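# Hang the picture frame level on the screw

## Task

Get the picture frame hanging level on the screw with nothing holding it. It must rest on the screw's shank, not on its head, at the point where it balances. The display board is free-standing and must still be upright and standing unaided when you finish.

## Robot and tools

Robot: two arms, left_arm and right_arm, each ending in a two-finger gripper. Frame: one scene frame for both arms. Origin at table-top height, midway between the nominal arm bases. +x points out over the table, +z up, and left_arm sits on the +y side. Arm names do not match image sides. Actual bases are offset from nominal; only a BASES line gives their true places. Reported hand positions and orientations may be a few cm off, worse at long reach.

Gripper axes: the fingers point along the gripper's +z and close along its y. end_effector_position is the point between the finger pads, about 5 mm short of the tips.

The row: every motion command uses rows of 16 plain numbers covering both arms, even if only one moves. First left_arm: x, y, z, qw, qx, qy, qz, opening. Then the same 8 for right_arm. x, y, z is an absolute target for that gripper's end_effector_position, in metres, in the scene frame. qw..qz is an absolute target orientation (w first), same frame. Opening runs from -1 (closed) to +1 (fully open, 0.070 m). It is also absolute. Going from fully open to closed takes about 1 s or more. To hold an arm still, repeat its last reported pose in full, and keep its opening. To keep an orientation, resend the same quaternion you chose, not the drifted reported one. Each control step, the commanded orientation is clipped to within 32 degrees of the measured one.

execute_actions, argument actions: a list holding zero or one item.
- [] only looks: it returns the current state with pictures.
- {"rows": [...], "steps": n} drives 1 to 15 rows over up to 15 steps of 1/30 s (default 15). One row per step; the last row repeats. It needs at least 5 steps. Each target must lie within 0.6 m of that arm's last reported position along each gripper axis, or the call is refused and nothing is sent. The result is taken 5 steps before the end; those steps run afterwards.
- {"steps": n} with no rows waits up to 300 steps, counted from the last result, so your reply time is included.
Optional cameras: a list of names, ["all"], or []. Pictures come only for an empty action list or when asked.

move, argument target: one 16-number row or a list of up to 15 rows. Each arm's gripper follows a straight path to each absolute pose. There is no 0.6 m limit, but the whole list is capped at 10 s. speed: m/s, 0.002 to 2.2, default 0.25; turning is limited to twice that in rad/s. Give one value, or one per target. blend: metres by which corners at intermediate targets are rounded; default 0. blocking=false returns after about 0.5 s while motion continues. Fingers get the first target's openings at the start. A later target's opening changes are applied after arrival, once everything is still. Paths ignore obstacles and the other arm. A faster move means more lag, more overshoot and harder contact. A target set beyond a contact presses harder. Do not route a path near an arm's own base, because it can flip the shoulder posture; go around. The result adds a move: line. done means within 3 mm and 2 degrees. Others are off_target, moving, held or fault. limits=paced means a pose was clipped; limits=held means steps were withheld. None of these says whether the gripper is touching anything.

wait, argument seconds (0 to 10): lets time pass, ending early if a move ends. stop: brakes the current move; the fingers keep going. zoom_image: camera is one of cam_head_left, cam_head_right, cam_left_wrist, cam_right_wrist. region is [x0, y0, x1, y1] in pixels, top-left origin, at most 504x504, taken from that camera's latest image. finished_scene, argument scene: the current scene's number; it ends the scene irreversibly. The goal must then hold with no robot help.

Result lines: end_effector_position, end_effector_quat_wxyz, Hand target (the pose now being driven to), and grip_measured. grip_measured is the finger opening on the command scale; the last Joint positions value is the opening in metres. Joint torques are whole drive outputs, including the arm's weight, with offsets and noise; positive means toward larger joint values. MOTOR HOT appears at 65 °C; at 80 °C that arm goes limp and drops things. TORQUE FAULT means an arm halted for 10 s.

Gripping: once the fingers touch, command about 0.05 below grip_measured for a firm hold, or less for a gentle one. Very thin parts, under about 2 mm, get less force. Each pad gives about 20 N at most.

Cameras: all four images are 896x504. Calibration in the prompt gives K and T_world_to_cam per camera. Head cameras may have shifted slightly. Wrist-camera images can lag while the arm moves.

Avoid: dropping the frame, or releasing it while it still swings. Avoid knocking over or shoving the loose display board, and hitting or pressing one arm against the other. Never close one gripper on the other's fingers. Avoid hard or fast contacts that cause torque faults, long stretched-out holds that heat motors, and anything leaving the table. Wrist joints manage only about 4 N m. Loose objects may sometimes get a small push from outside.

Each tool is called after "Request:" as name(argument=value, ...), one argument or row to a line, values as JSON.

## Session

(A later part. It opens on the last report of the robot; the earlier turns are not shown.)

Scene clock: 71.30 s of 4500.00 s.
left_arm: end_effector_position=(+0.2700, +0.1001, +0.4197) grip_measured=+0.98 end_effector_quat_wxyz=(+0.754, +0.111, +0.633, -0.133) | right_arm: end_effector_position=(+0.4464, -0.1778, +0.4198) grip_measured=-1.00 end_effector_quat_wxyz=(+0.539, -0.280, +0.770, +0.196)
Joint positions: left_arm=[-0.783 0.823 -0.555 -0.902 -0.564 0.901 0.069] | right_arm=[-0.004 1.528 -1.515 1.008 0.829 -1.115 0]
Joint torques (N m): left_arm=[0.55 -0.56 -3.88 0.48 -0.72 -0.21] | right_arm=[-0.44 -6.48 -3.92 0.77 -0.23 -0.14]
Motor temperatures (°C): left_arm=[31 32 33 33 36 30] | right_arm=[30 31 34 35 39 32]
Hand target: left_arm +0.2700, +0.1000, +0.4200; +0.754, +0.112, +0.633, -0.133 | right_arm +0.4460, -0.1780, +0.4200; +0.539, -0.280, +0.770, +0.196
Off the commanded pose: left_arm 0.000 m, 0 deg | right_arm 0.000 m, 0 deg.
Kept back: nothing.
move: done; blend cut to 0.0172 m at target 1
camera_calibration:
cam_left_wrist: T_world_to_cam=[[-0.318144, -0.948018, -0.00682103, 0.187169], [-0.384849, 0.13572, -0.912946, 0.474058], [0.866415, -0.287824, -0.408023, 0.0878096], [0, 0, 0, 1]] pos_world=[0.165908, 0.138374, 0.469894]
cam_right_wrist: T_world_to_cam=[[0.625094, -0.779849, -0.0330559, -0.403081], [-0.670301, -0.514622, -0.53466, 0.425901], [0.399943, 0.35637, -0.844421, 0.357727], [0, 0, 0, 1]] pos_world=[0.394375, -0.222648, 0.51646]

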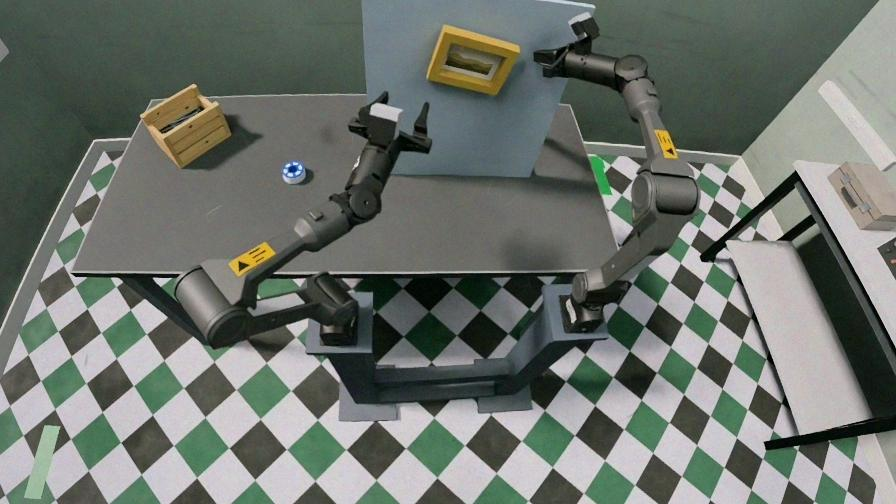

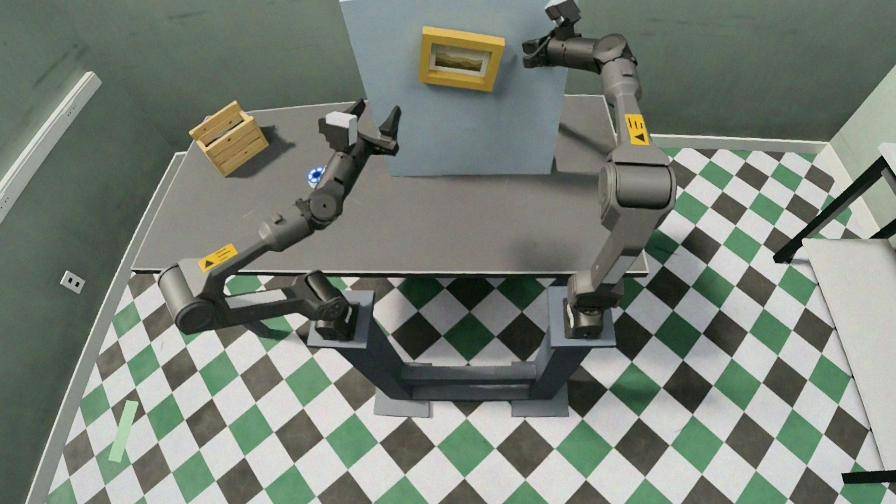

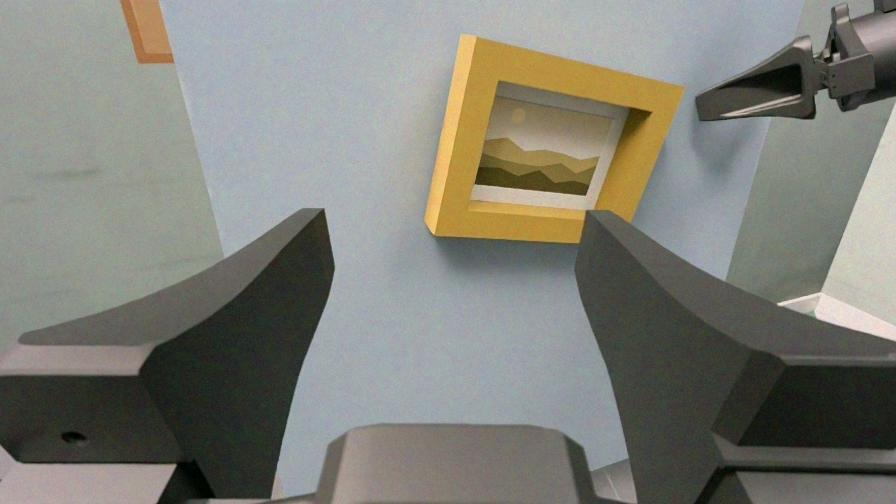

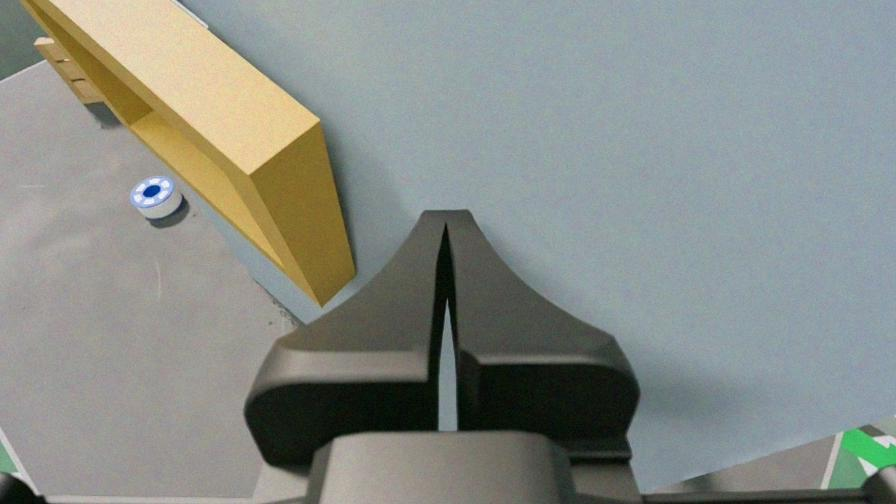

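Request:
move(
  target=[0.27,0.10,0.42,0.7545,0.1116,0.633,-0.133,1, 0.449,-0.160,0.427,0.539,-0.2802,0.7698,0.1962,-1],
  cameras=["cam_left_wrist","cam_right_wrist"],
  speed=0.05,
)

Scene clock: 72.23 s of 4500.00 s.
left_arm: end_effector_position=(+0.2700, +0.1001, +0.4197) grip_measured=+0.98 end_effector_quat_wxyz=(+0.754, +0.111, +0.633, -0.133) | right_arm: end_effector_position=(+0.4488, -0.1597, +0.4274) grip_measured=-1.00 end_effector_quat_wxyz=(+0.539, -0.280, +0.770, +0.196)
Joint positions: left_arm=[-0.783 0.823 -0.555 -0.902 -0.564 0.901 0.069] | right_arm=[0.061 1.542 -1.56 0.944 0.793 -1.03 0]
Joint torques (N m): left_arm=[0.41 -0.5 -3.84 0.47 -0.7 -0.19] | right_arm=[-0.48 -4.87 -4.33 0.71 -0.41 -0.13]
Motor temperatures (°C): left_arm=[31 32 33 33 36 30] | right_arm=[30 31 34 35 39 32]
Hand target: left_arm +0.2700, +0.1000, +0.4200; +0.754, +0.112, +0.633, -0.133 | right_arm +0.4490, -0.1600, +0.4270; +0.539, -0.280, +0.770, +0.196
Off the commanded pose: left_arm 0.000 m, 0 deg | right_arm 0.001 m, 0 deg.
Kept back: nothing.
move: done
camera_calibration:
cam_left_wrist: T_world_to_cam=[[-0.318144, -0.948018, -0.00682103, 0.187169], [-0.384849, 0.13572, -0.912946, 0.474058], [0.866415, -0.287824, -0.408023, 0.0878096], [0, 0, 0, 1]] pos_world=[0.165908, 0.138374, 0.469894]
cam_right_wrist: T_world_to_cam=[[0.62524, -0.77975, -0.0326309, -0.390557], [-0.669684, -0.514576, -0.535477, 0.440978], [0.400747, 0.356654, -0.843919, 0.356161], [0, 0, 0, 1]] pos_world=[0.396778, -0.204647, 0.523961]
Images, in order (width x height): cam_left_wrist 896x504, cam_right_wrist 896x504.

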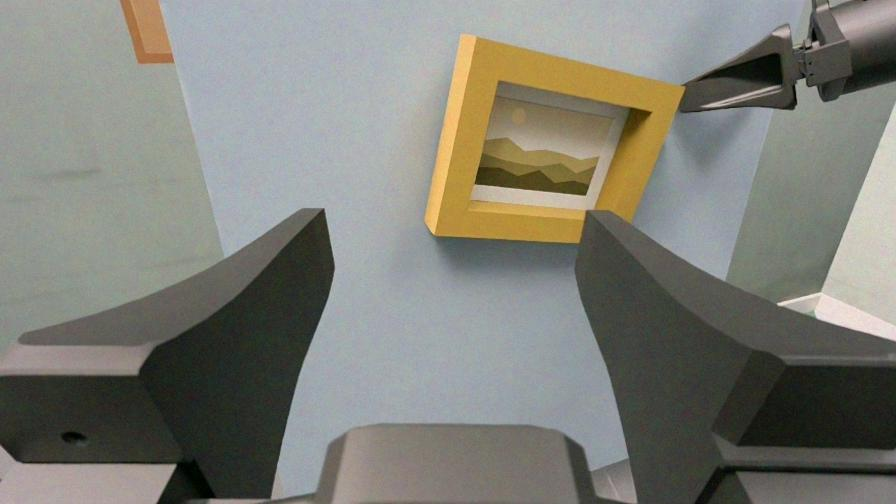

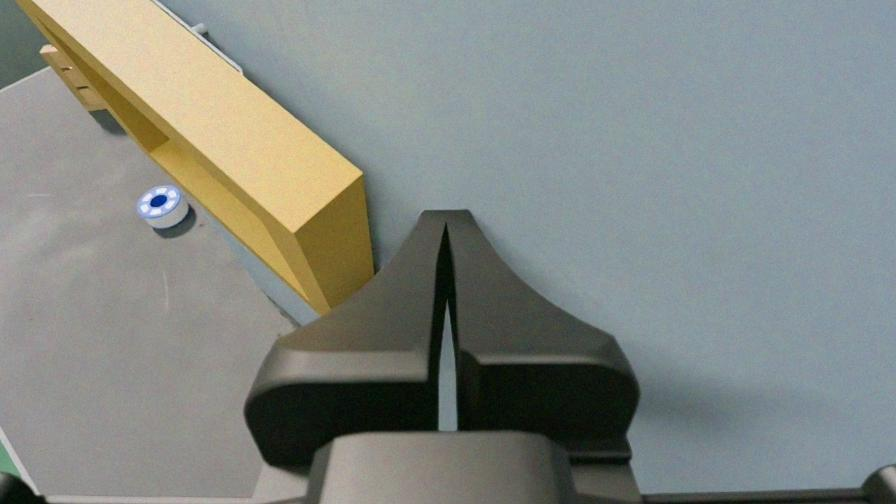

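Request:
move(
  target=[0.27,0.10,0.42,0.7545,0.1116,0.633,-0.133,1, 0.449,-0.148,0.428,0.539,-0.2802,0.7698,0.1962,-1],
  cameras=["cam_left_wrist","cam_right_wrist"],
  speed=0.03,
)

Scene clock: 73.23 s of 4500.00 s.
left_arm: end_effector_position=(+0.2700, +0.1001, +0.4197) grip_measured=+0.98 end_effector_quat_wxyz=(+0.754, +0.111, +0.633, -0.133) | right_arm: end_effector_position=(+0.4489, -0.1478, +0.4278) grip_measured=-1.00 end_effector_quat_wxyz=(+0.539, -0.280, +0.770, +0.196)
Joint positions: left_arm=[-0.783 0.823 -0.555 -0.902 -0.564 0.901 0.069] | right_arm=[0.104 1.546 -1.566 0.91 0.761 -0.989 0]
Joint torques (N m): left_arm=[0.38 -0.61 -3.93 0.47 -0.72 -0.19] | right_arm=[-0.44 -4.85 -4.76 0.63 -0.44 0]
Motor temperatures (°C): left_arm=[31 32 33 33 36 30] | right_arm=[30 31 34 35 39 32]
Hand target: left_arm +0.2700, +0.1000, +0.4200; +0.754, +0.112, +0.633, -0.133 | right_arm +0.4490, -0.1480, +0.4280; +0.539, -0.280, +0.770, +0.196
Off the commanded pose: left_arm 0.000 m, 0 deg | right_arm 0.000 m, 0 deg.
Kept back: nothing.
move: done
camera_calibration:
cam_left_wrist: T_world_to_cam=[[-0.318144, -0.948018, -0.00682103, 0.187169], [-0.384849, 0.13572, -0.912946, 0.474058], [0.866415, -0.287824, -0.408023, 0.0878096], [0, 0, 0, 1]] pos_world=[0.165908, 0.138374, 0.469894]
cam_right_wrist: T_world_to_cam=[[0.625196, -0.779754, -0.0333734, -0.380982], [-0.670394, -0.514636, -0.534529, 0.44722], [0.399626, 0.356559, -0.844491, 0.352901], [0, 0, 0, 1]] pos_world=[0.396974, -0.192747, 0.52436]
Images, in order (width x height): cam_left_wrist 896x504, cam_right_wrist 896x504.

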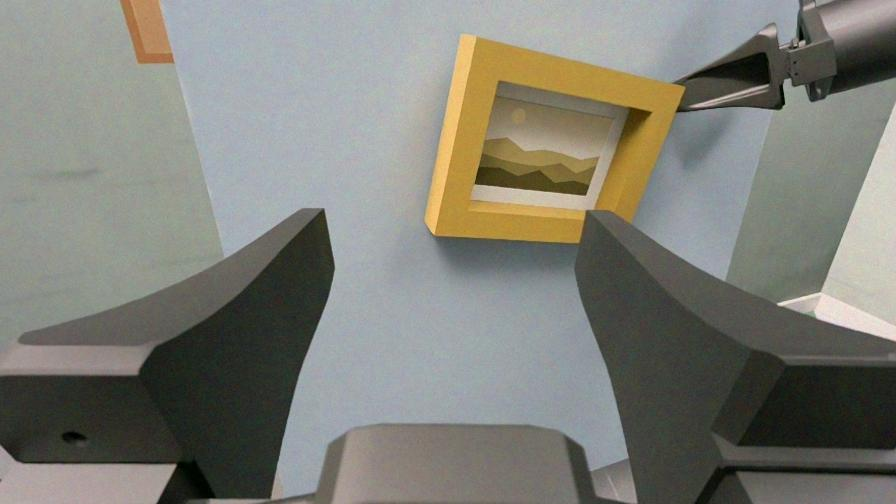

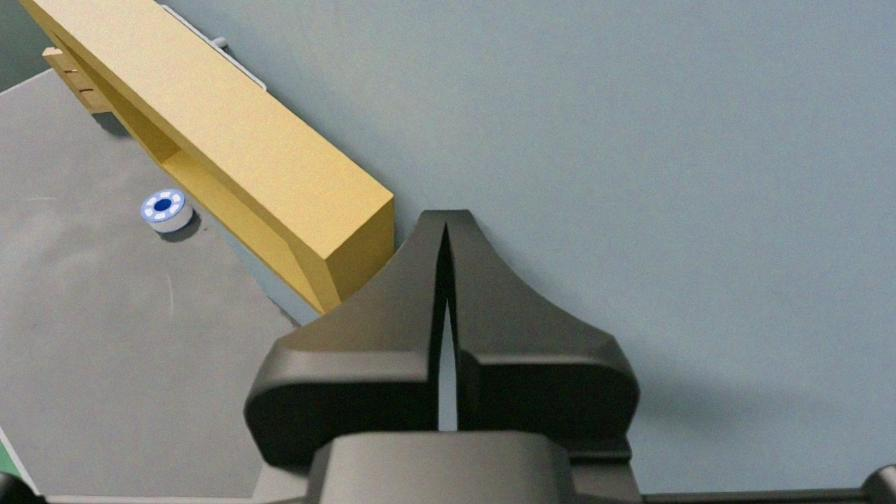

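Request:
move(
  target=[0.27,0.10,0.42,0.7545,0.1116,0.633,-0.133,1, 0.449,-0.138,0.43,0.539,-0.2802,0.7698,0.1962,-1],
  cameras=["cam_left_wrist","cam_right_wrist"],
  speed=0.03,
)

Scene clock: 74.17 s of 4500.00 s.
left_arm: end_effector_position=(+0.2700, +0.1001, +0.4197) grip_measured=+0.98 end_effector_quat_wxyz=(+0.754, +0.111, +0.633, -0.133) | right_arm: end_effector_position=(+0.4492, -0.1385, +0.4299) grip_measured=-1.00 end_effector_quat_wxyz=(+0.539, -0.280, +0.770, +0.195)
Joint positions: left_arm=[-0.783 0.823 -0.555 -0.902 -0.564 0.901 0.069] | right_arm=[0.139 1.55 -1.581 0.874 0.739 -0.946 0]
Joint torques (N m): left_arm=[0.27 -0.66 -3.85 0.45 -0.71 -0.2] | right_arm=[1.21 -4.75 -4.83 0.88 -0.4 -0.01]
Motor temperatures (°C): left_arm=[31 32 33 33 36 30] | right_arm=[30 31 34 35 39 32]
Hand target: left_arm +0.2700, +0.1000, +0.4200; +0.754, +0.112, +0.633, -0.133 | right_arm +0.4490, -0.1380, +0.4300; +0.539, -0.280, +0.770, +0.196
Off the commanded pose: left_arm 0.000 m, 0 deg | right_arm 0.001 m, 0 deg.
Kept back: nothing.
move: done
camera_calibration:
cam_left_wrist: T_world_to_cam=[[-0.318144, -0.948018, -0.00682103, 0.187169], [-0.384849, 0.13572, -0.912946, 0.474058], [0.866415, -0.287824, -0.408023, 0.0878096], [0, 0, 0, 1]] pos_world=[0.165908, 0.138374, 0.469894]
cam_right_wrist: T_world_to_cam=[[0.623989, -0.780779, -0.0319636, -0.374021], [-0.670736, -0.514161, -0.534557, 0.45359], [0.400937, 0.354997, -0.844527, 0.350545], [0, 0, 0, 1]] pos_world=[0.397077, -0.183252, 0.52656]
Images, in order (width x height): cam_left_wrist 896x504, cam_right_wrist 896x504.

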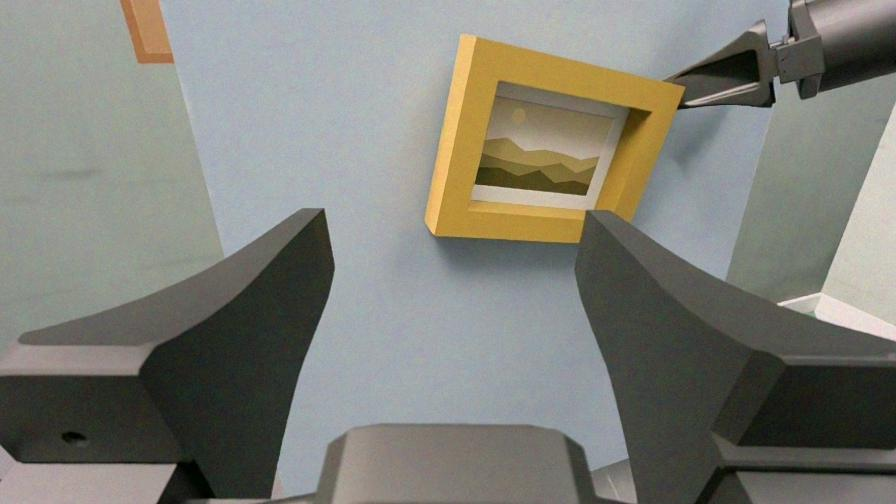

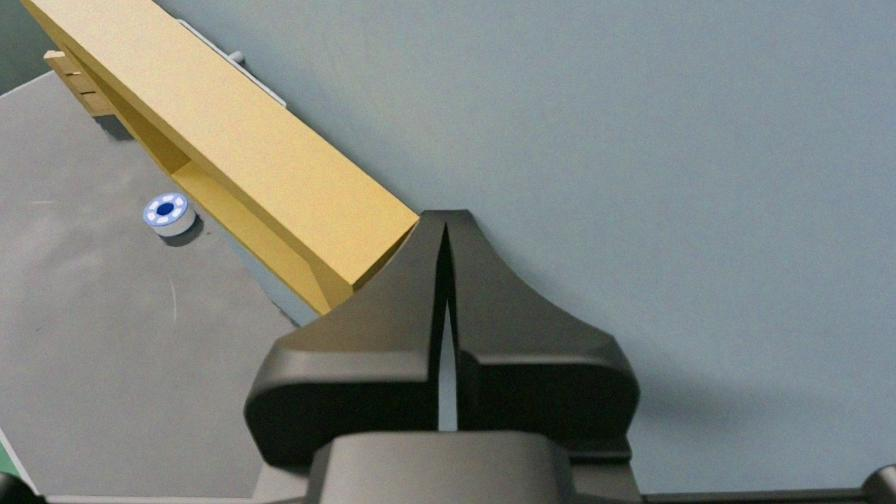

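Request:
move(
  target=[0.27,0.10,0.42,0.7545,0.1116,0.633,-0.133,1, 0.449,-0.129,0.431,0.539,-0.2802,0.7698,0.1962,-1],
  cameras=["cam_left_wrist","cam_right_wrist"],
  speed=0.03,
)

Scene clock: 75.10 s of 4500.00 s.
left_arm: end_effector_position=(+0.2700, +0.1001, +0.4197) grip_measured=+0.98 end_effector_quat_wxyz=(+0.754, +0.111, +0.633, -0.133) | right_arm: end_effector_position=(+0.4489, -0.1286, +0.4309) grip_measured=-1.00 end_effector_quat_wxyz=(+0.539, -0.280, +0.770, +0.197)
Joint positions: left_arm=[-0.783 0.823 -0.555 -0.902 -0.564 0.901 0.069] | right_arm=[0.172 1.556 -1.591 0.845 0.718 -0.91 0]
Joint torques (N m): left_arm=[0.53 -0.61 -3.96 0.45 -0.7 -0.19] | right_arm=[0.67 -4.86 -4.65 0.7 -0.4 0.04]
Motor temperatures (°C): left_arm=[31 32 33 33 36 30] | right_arm=[30 31 34 35 39 32]
Hand target: left_arm +0.2700, +0.1000, +0.4200; +0.754, +0.112, +0.633, -0.133 | right_arm +0.4490, -0.1290, +0.4310; +0.539, -0.280, +0.770, +0.196
Off the commanded pose: left_arm 0.000 m, 0 deg | right_arm 0.000 m, 0 deg.
Kept back: nothing.
move: done
camera_calibration:
cam_left_wrist: T_world_to_cam=[[-0.318144, -0.948018, -0.00682103, 0.187169], [-0.384849, 0.13572, -0.912946, 0.474058], [0.866415, -0.287824, -0.408023, 0.0878096], [0, 0, 0, 1]] pos_world=[0.165908, 0.138374, 0.469894]
cam_right_wrist: T_world_to_cam=[[0.625606, -0.779412, -0.0336796, -0.365844], [-0.670008, -0.514675, -0.534976, 0.458889], [0.399633, 0.35725, -0.844196, 0.348719], [0, 0, 0, 1]] pos_world=[0.396974, -0.173545, 0.52756]
Images, in order (width x height): cam_left_wrist 896x504, cam_right_wrist 896x504.

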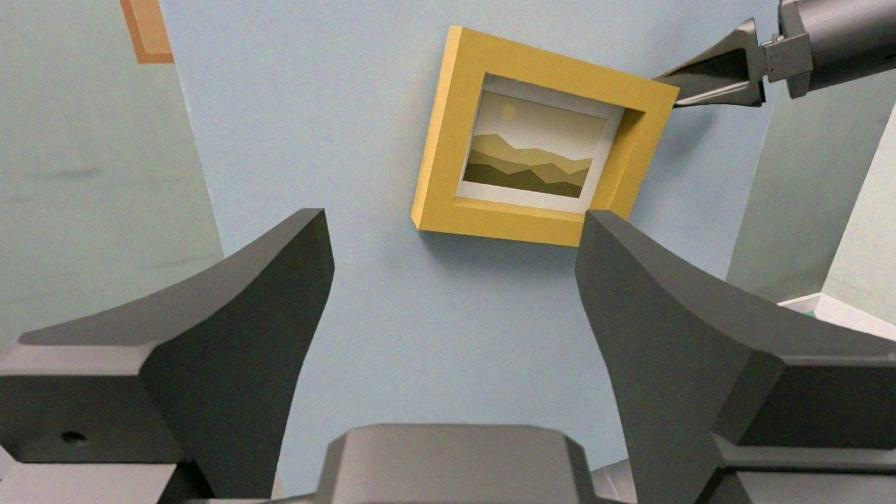

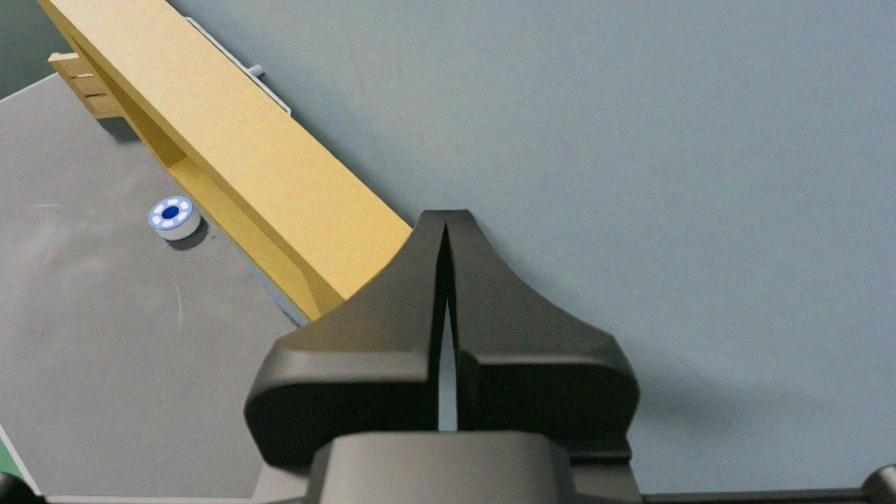

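Request:
move(
  target=[0.27,0.10,0.42,0.7545,0.1116,0.633,-0.133,1, 0.449,-0.121,0.431,0.539,-0.2802,0.7698,0.1962,-1],
  cameras=["cam_left_wrist","cam_right_wrist"],
  speed=0.03,
)

Scene clock: 76.03 s of 4500.00 s.
left_arm: end_effector_position=(+0.2700, +0.1001, +0.4197) grip_measured=+0.98 end_effector_quat_wxyz=(+0.754, +0.111, +0.633, -0.133) | right_arm: end_effector_position=(+0.4492, -0.1226, +0.4312) grip_measured=-1.00 end_effector_quat_wxyz=(+0.539, -0.280, +0.770, +0.194)
Joint positions: left_arm=[-0.783 0.823 -0.555 -0.902 -0.564 0.901 0.069] | right_arm=[0.196 1.559 -1.595 0.816 0.698 -0.88 0]
Joint torques (N m): left_arm=[0.42 -0.53 -3.87 0.43 -0.74 -0.2] | right_arm=[7.44 -2.86 -4.92 1.9 -0.27 0.08]
Motor temperatures (°C): left_arm=[31 32 33 33 36 30] | right_arm=[30 31 34 35 39 32]
Hand target: left_arm +0.2700, +0.1000, +0.4200; +0.754, +0.112, +0.633, -0.133 | right_arm +0.4490, -0.1210, +0.4310; +0.539, -0.280, +0.770, +0.196
Off the commanded pose: left_arm 0.000 m, 0 deg | right_arm 0.002 m, 0 deg.
Kept back: nothing.
move: done
camera_calibration:
cam_left_wrist: T_world_to_cam=[[-0.318144, -0.948018, -0.00682103, 0.187169], [-0.384849, 0.13572, -0.912946, 0.474058], [0.866415, -0.287824, -0.408023, 0.0878096], [0, 0, 0, 1]] pos_world=[0.165908, 0.138374, 0.469894]
cam_right_wrist: T_world_to_cam=[[0.622472, -0.782058, -0.0302232, -0.361884], [-0.671178, -0.513559, -0.534581, 0.462784], [0.402552, 0.353047, -0.844577, 0.345027], [0, 0, 0, 1]] pos_world=[0.396982, -0.167158, 0.52786]
Images, in order (width x height): cam_left_wrist 896x504, cam_right_wrist 896x504.

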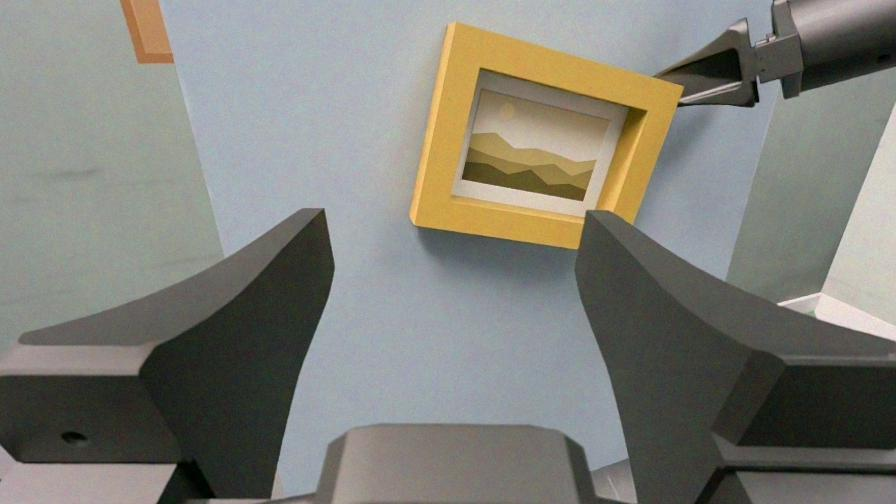

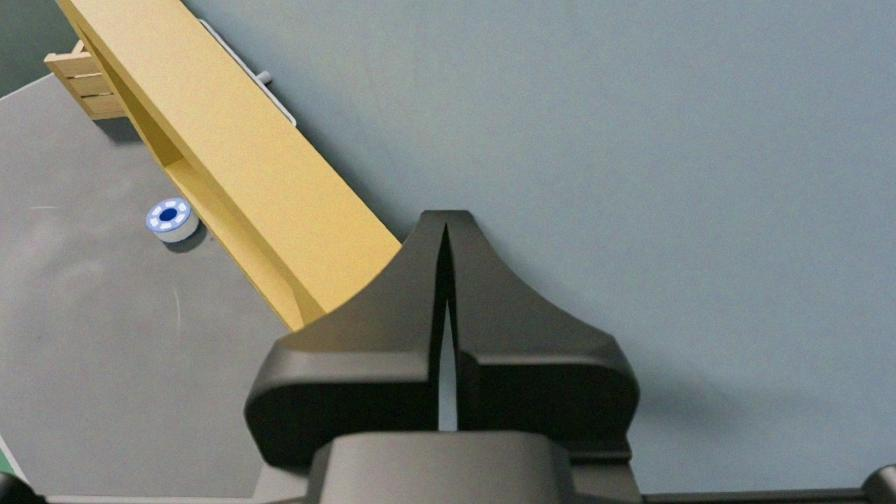

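Request:
move(
  target=[0.27,0.10,0.42,0.7545,0.1116,0.633,-0.133,1, 0.440,-0.160,0.431,0.539,-0.2802,0.7698,0.1962,-1],
  cameras=["cam_left_wrist","cam_right_wrist"],
  speed=0.06,
)

Scene clock: 77.20 s of 4500.00 s.
left_arm: end_effector_position=(+0.2700, +0.1001, +0.4197) grip_measured=+0.98 end_effector_quat_wxyz=(+0.754, +0.111, +0.633, -0.133) | right_arm: end_effector_position=(+0.4400, -0.1603, +0.4310) grip_measured=-1.00 end_effector_quat_wxyz=(+0.539, -0.280, +0.770, +0.196)
Joint positions: left_arm=[-0.783 0.823 -0.555 -0.902 -0.564 0.901 0.069] | right_arm=[0.06 1.513 -1.543 0.935 0.801 -1.016 0]
Joint torques (N m): left_arm=[0.37 -0.54 -3.83 0.41 -0.73 -0.2] | right_arm=[0.66 -5.8 -3.81 0.52 -0.54 0.26]
Motor temperatures (°C): left_arm=[31 32 33 33 36 30] | right_arm=[30 31 34 35 39 32]
Hand target: left_arm +0.2700, +0.1000, +0.4200; +0.754, +0.112, +0.633, -0.133 | right_arm +0.4400, -0.1600, +0.4310; +0.539, -0.280, +0.770, +0.196
Off the commanded pose: left_arm 0.000 m, 0 deg | right_arm 0.000 m, 0 deg.
Kept back: nothing.
move: done
camera_calibration:
cam_left_wrist: T_world_to_cam=[[-0.318144, -0.948018, -0.00682103, 0.187169], [-0.384849, 0.13572, -0.912946, 0.474058], [0.866415, -0.287824, -0.408023, 0.0878096], [0, 0, 0, 1]] pos_world=[0.165908, 0.138374, 0.469894]
cam_right_wrist: T_world_to_cam=[[0.625037, -0.779898, -0.0329827, -0.385171], [-0.670172, -0.514475, -0.534963, 0.436641], [0.400248, 0.356476, -0.844232, 0.363262], [0, 0, 0, 1]] pos_world=[0.387976, -0.205247, 0.52756]
Images, in order (width x height): cam_left_wrist 896x504, cam_right_wrist 896x504.

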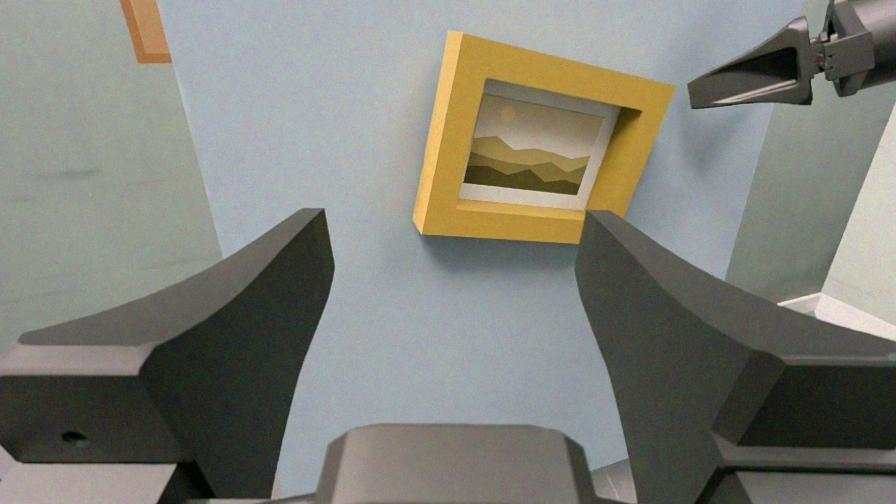

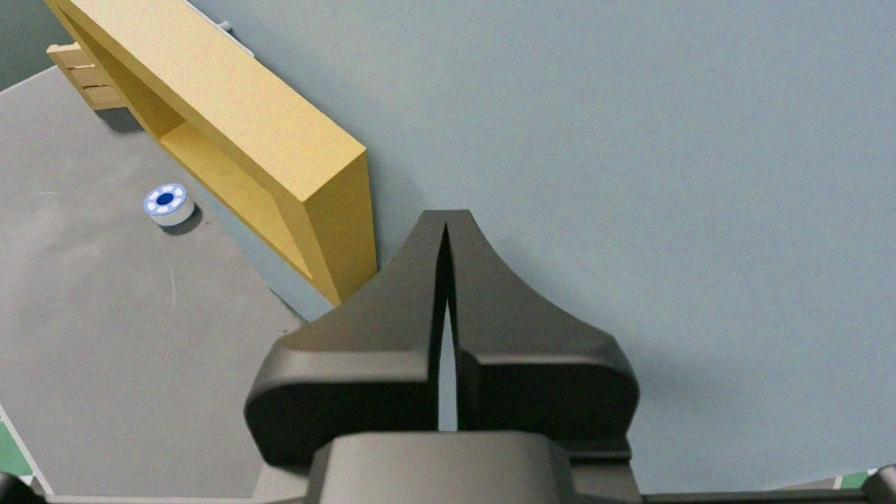

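Request:
move(
  target=[
    [0.27,0.10,0.42,0.7545,0.1116,0.633,-0.133,1, 0.425,-0.160,0.431,0.539,-0.2802,0.7698,0.1962,-1],
    [0.27,0.10,0.42,0.7545,0.1116,0.633,-0.133,1, 0.427,-0.147,0.431,0.539,-0.2802,0.7698,0.1962,-1],
  ],
  cameras=["all"],
  speed=0.06,
)

Request:
zoom_image(
  camera="cam_head_right",
  region=[408, 10, 568, 110],
)

Request:
zoom_image(
  camera="cam_head_left",
  region=[408, 10, 568, 110],
)

Scene clock: 78.23 s of 4500.00 s.
left_arm: end_effector_position=(+0.2700, +0.1001, +0.4197) grip_measured=+0.98 end_effector_quat_wxyz=(+0.754, +0.111, +0.633, -0.133) | right_arm: end_effector_position=(+0.4268, -0.1469, +0.4310) grip_measured=-1.00 end_effector_quat_wxyz=(+0.539, -0.280, +0.770, +0.196)
Joint positions: left_arm=[-0.783 0.823 -0.555 -0.902 -0.564 0.901 0.069] | right_arm=[0.115 1.469 -1.496 0.897 0.755 -0.972 0]
Joint torques (N m): left_arm=[0.49 -0.51 -3.88 0.41 -0.74 -0.16] | right_arm=[-0.42 -4.21 -4.89 0.65 -0.33 -0.14]
Motor temperatures (°C): left_arm=[31 32 33 33 36 30] | right_arm=[30 31 34 35 39 32]
Hand target: left_arm +0.2700, +0.1000, +0.4200; +0.754, +0.112, +0.633, -0.133 | right_arm +0.4270, -0.1470, +0.4310; +0.539, -0.280, +0.770, +0.196
Off the commanded pose: left_arm 0.000 m, 0 deg | right_arm 0.000 m, 0 deg.
Kept back: nothing.
move: done
camera_calibration:
cam_left_wrist: T_world_to_cam=[[-0.318144, -0.948018, -0.00682103, 0.187169], [-0.384849, 0.13572, -0.912946, 0.474058], [0.866415, -0.287824, -0.408023, 0.0878096], [0, 0, 0, 1]] pos_world=[0.165908, 0.138374, 0.469894]
cam_right_wrist: T_world_to_cam=[[0.624683, -0.780183, -0.0329361, -0.366339], [-0.670429, -0.514224, -0.534883, 0.434842], [0.40037, 0.356214, -0.844284, 0.363665], [0, 0, 0, 1]] pos_world=[0.374776, -0.191748, 0.52756]

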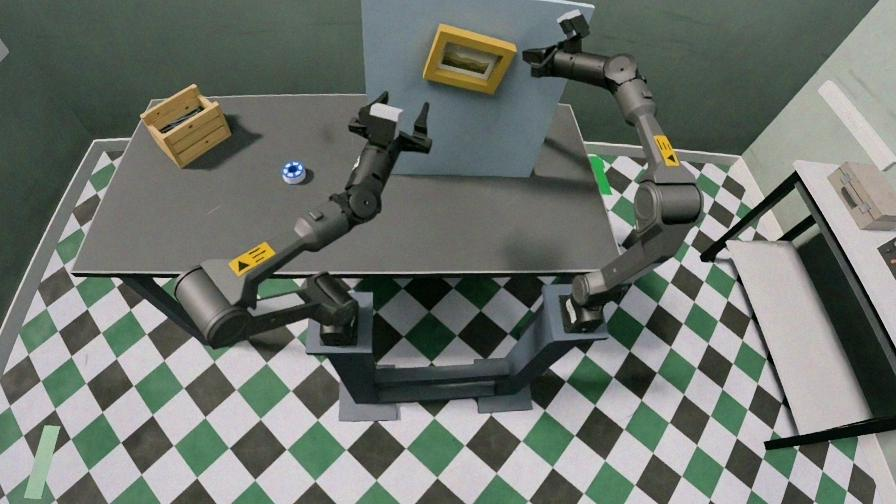

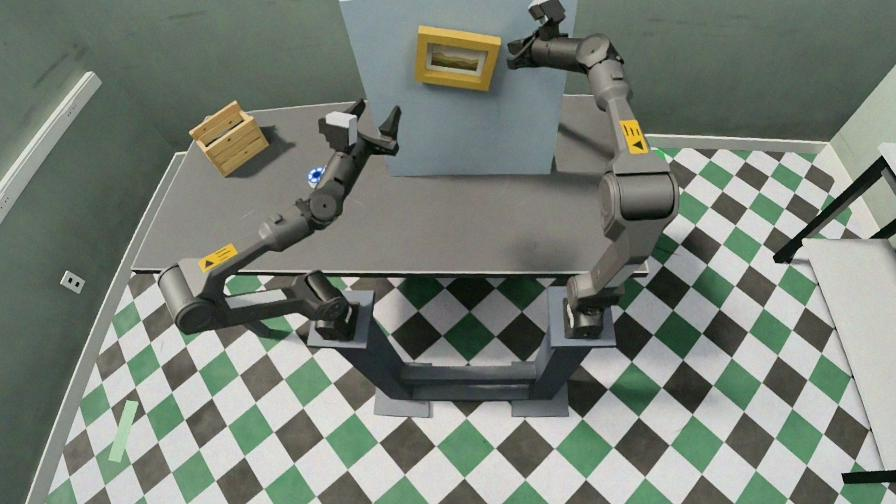

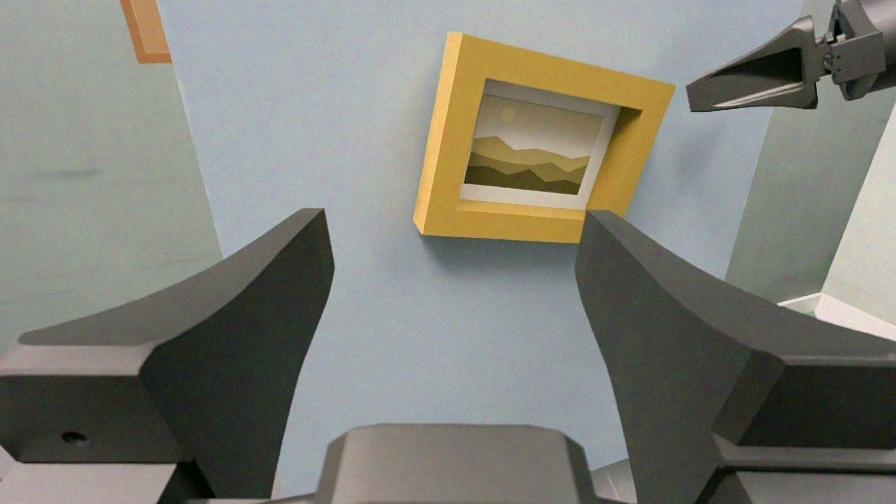

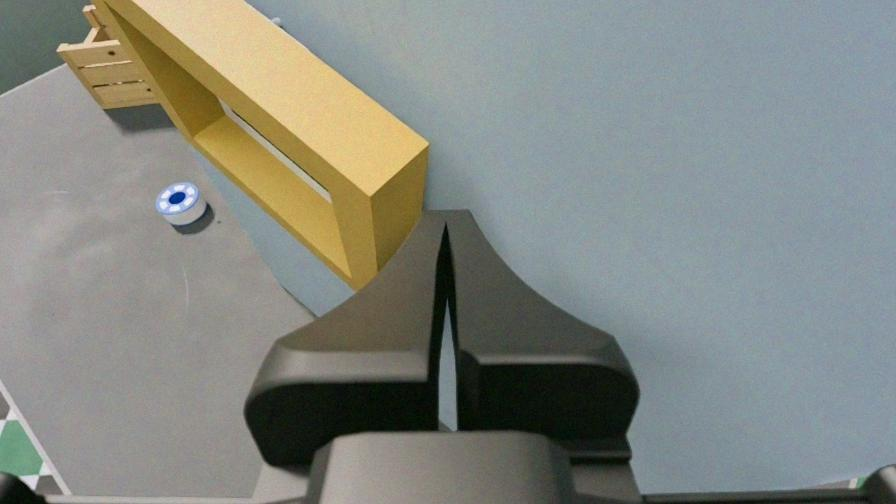

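Scaled by 3.150 from the camera's 896x504 image, which has a finer 1280x720 frame.

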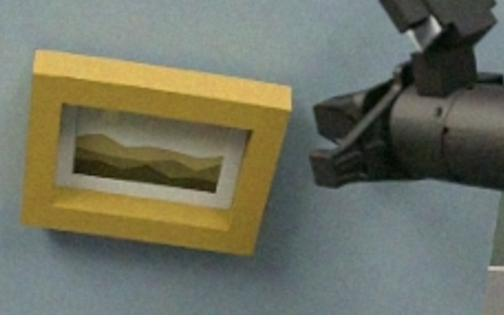

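Scaled by 3.150 from the camera's 896x504 image, which has a finer 1280x720 frame.

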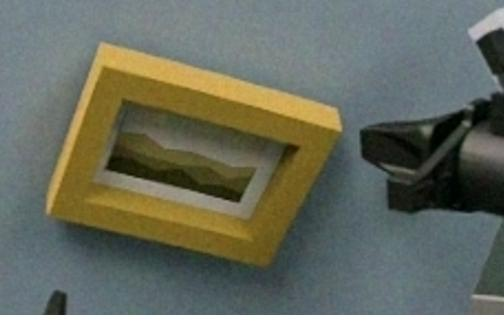

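Request:
move(
  target=[0.27,0.10,0.42,0.7545,0.1116,0.633,-0.133,1, 0.427,-0.134,0.431,0.539,-0.2802,0.7698,0.1962,-1],
  cameras=["cam_left_wrist","cam_right_wrist"],
  speed=0.04,
)

Scene clock: 79.17 s of 4500.00 s.
left_arm: end_effector_position=(+0.2700, +0.1001, +0.4197) grip_measured=+0.98 end_effector_quat_wxyz=(+0.754, +0.111, +0.633, -0.133) | right_arm: end_effector_position=(+0.4269, -0.1338, +0.4308) grip_measured=-1.00 end_effector_quat_wxyz=(+0.539, -0.280, +0.770, +0.196)
Joint positions: left_arm=[-0.783 0.823 -0.555 -0.902 -0.564 0.901 0.069] | right_arm=[0.165 1.475 -1.502 0.856 0.718 -0.925 0]
Joint torques (N m): left_arm=[0.38 -0.57 -3.98 0.41 -0.75 -0.16] | right_arm=[-0.5 -4.45 -4.76 0.6 -0.46 -0.04]
Motor temperatures (°C): left_arm=[31 32 33 33 36 30] | right_arm=[30 31 34 35 39 32]
Hand target: left_arm +0.2700, +0.1000, +0.4200; +0.754, +0.112, +0.633, -0.133 | right_arm +0.4270, -0.1340, +0.4310; +0.539, -0.280, +0.770, +0.196
Off the commanded pose: left_arm 0.000 m, 0 deg | right_arm 0.000 m, 0 deg.
Kept back: nothing.
move: done
camera_calibration:
cam_left_wrist: T_world_to_cam=[[-0.318144, -0.948018, -0.00682103, 0.187169], [-0.384849, 0.13572, -0.912946, 0.474058], [0.866415, -0.287824, -0.408023, 0.0878096], [0, 0, 0, 1]] pos_world=[0.165908, 0.138374, 0.469894]
cam_right_wrist: T_world_to_cam=[[0.625162, -0.779784, -0.0333093, -0.356238], [-0.670417, -0.51465, -0.534487, 0.441263], [0.399642, 0.356472, -0.84452, 0.359229], [0, 0, 0, 1]] pos_world=[0.374974, -0.178747, 0.52736]
Images, in order (width x height): cam_left_wrist 896x504, cam_right_wrist 896x504.

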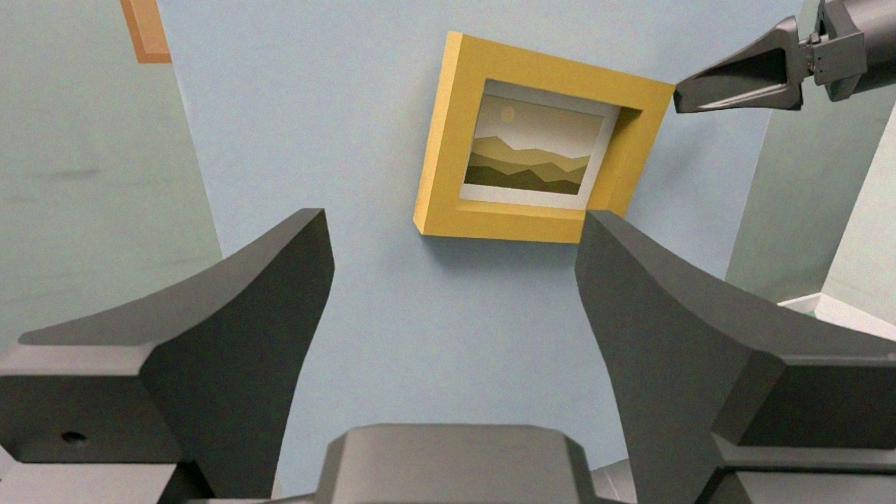

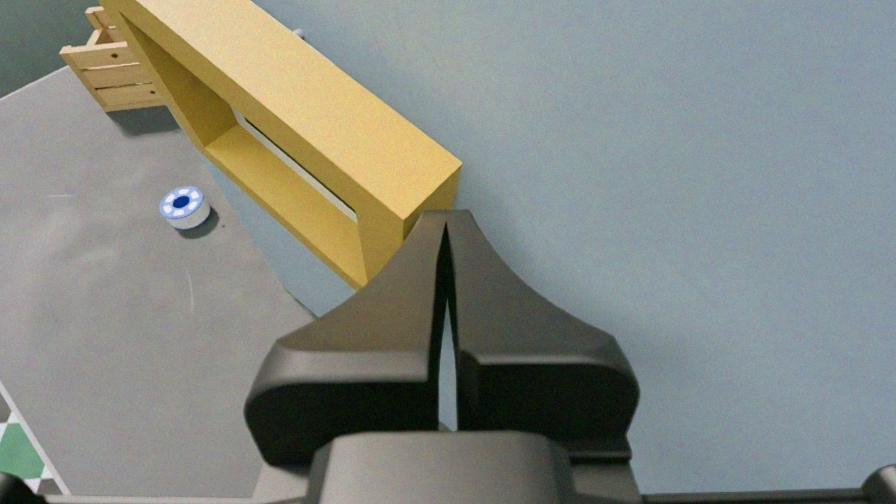

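Request:
move(
  target=[0.27,0.10,0.42,0.7545,0.1116,0.633,-0.133,1, 0.428,-0.126,0.432,0.539,-0.2802,0.7698,0.1962,-1],
  cameras=["cam_left_wrist","cam_right_wrist"],
  speed=0.03,
)

Scene clock: 80.13 s of 4500.00 s.
left_arm: end_effector_position=(+0.2700, +0.1001, +0.4197) grip_measured=+0.98 end_effector_quat_wxyz=(+0.754, +0.111, +0.633, -0.133) | right_arm: end_effector_position=(+0.4272, -0.1239, +0.4322) grip_measured=-1.00 end_effector_quat_wxyz=(+0.538, -0.281, +0.769, +0.199)
Joint positions: left_arm=[-0.783 0.823 -0.555 -0.902 -0.564 0.901 0.069] | right_arm=[0.198 1.484 -1.516 0.829 0.7 -0.889 0]
Joint torques (N m): left_arm=[0.38 -0.57 -3.95 0.35 -0.7 -0.18] | right_arm=[-0.43 -4.65 -4.53 0.39 -0.57 -0.03]
Motor temperatures (°C): left_arm=[31 32 33 33 36 30] | right_arm=[30 31 34 35 39 32]
Hand target: left_arm +0.2700, +0.1000, +0.4200; +0.754, +0.112, +0.633, -0.133 | right_arm +0.4280, -0.1260, +0.4320; +0.539, -0.280, +0.770, +0.196
Off the commanded pose: left_arm 0.000 m, 0 deg | right_arm 0.002 m, 0 deg.
Kept back: nothing.
move: done
camera_calibration:
cam_left_wrist: T_world_to_cam=[[-0.318144, -0.948018, -0.00682103, 0.187169], [-0.384849, 0.13572, -0.912946, 0.474058], [0.866415, -0.287824, -0.408023, 0.0878096], [0, 0, 0, 1]] pos_world=[0.165908, 0.138374, 0.469894]
cam_right_wrist: T_world_to_cam=[[0.628961, -0.776582, -0.03645, -0.348449], [-0.66832, -0.516136, -0.535679, 0.446794], [0.397186, 0.361282, -0.843634, 0.358003], [0, 0, 0, 1]] pos_world=[0.375568, -0.169333, 0.528661]
Images, in order (width x height): cam_left_wrist 896x504, cam_right_wrist 896x504.

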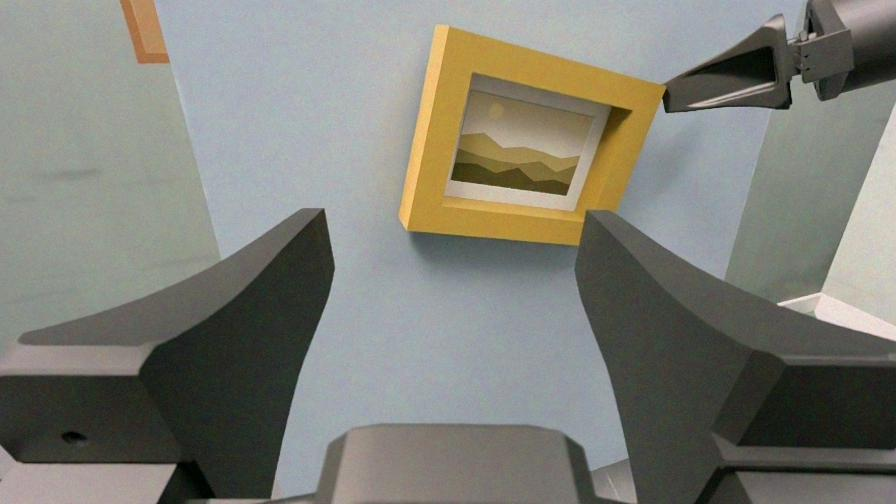

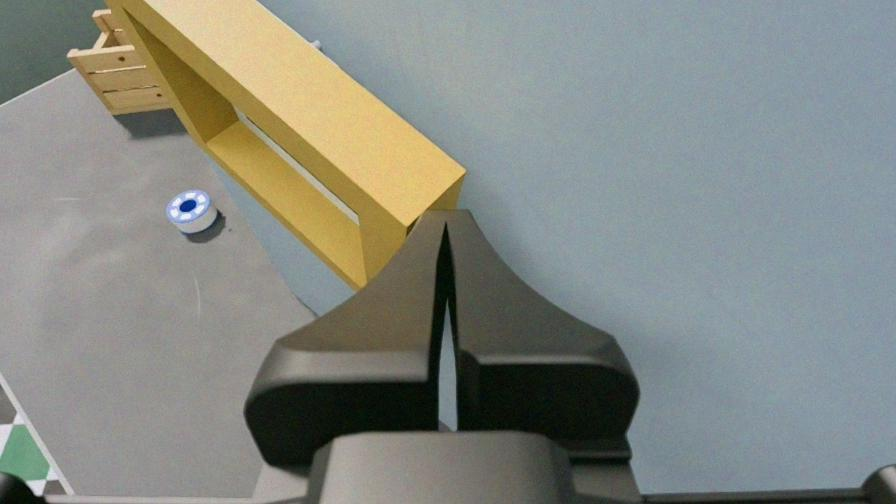

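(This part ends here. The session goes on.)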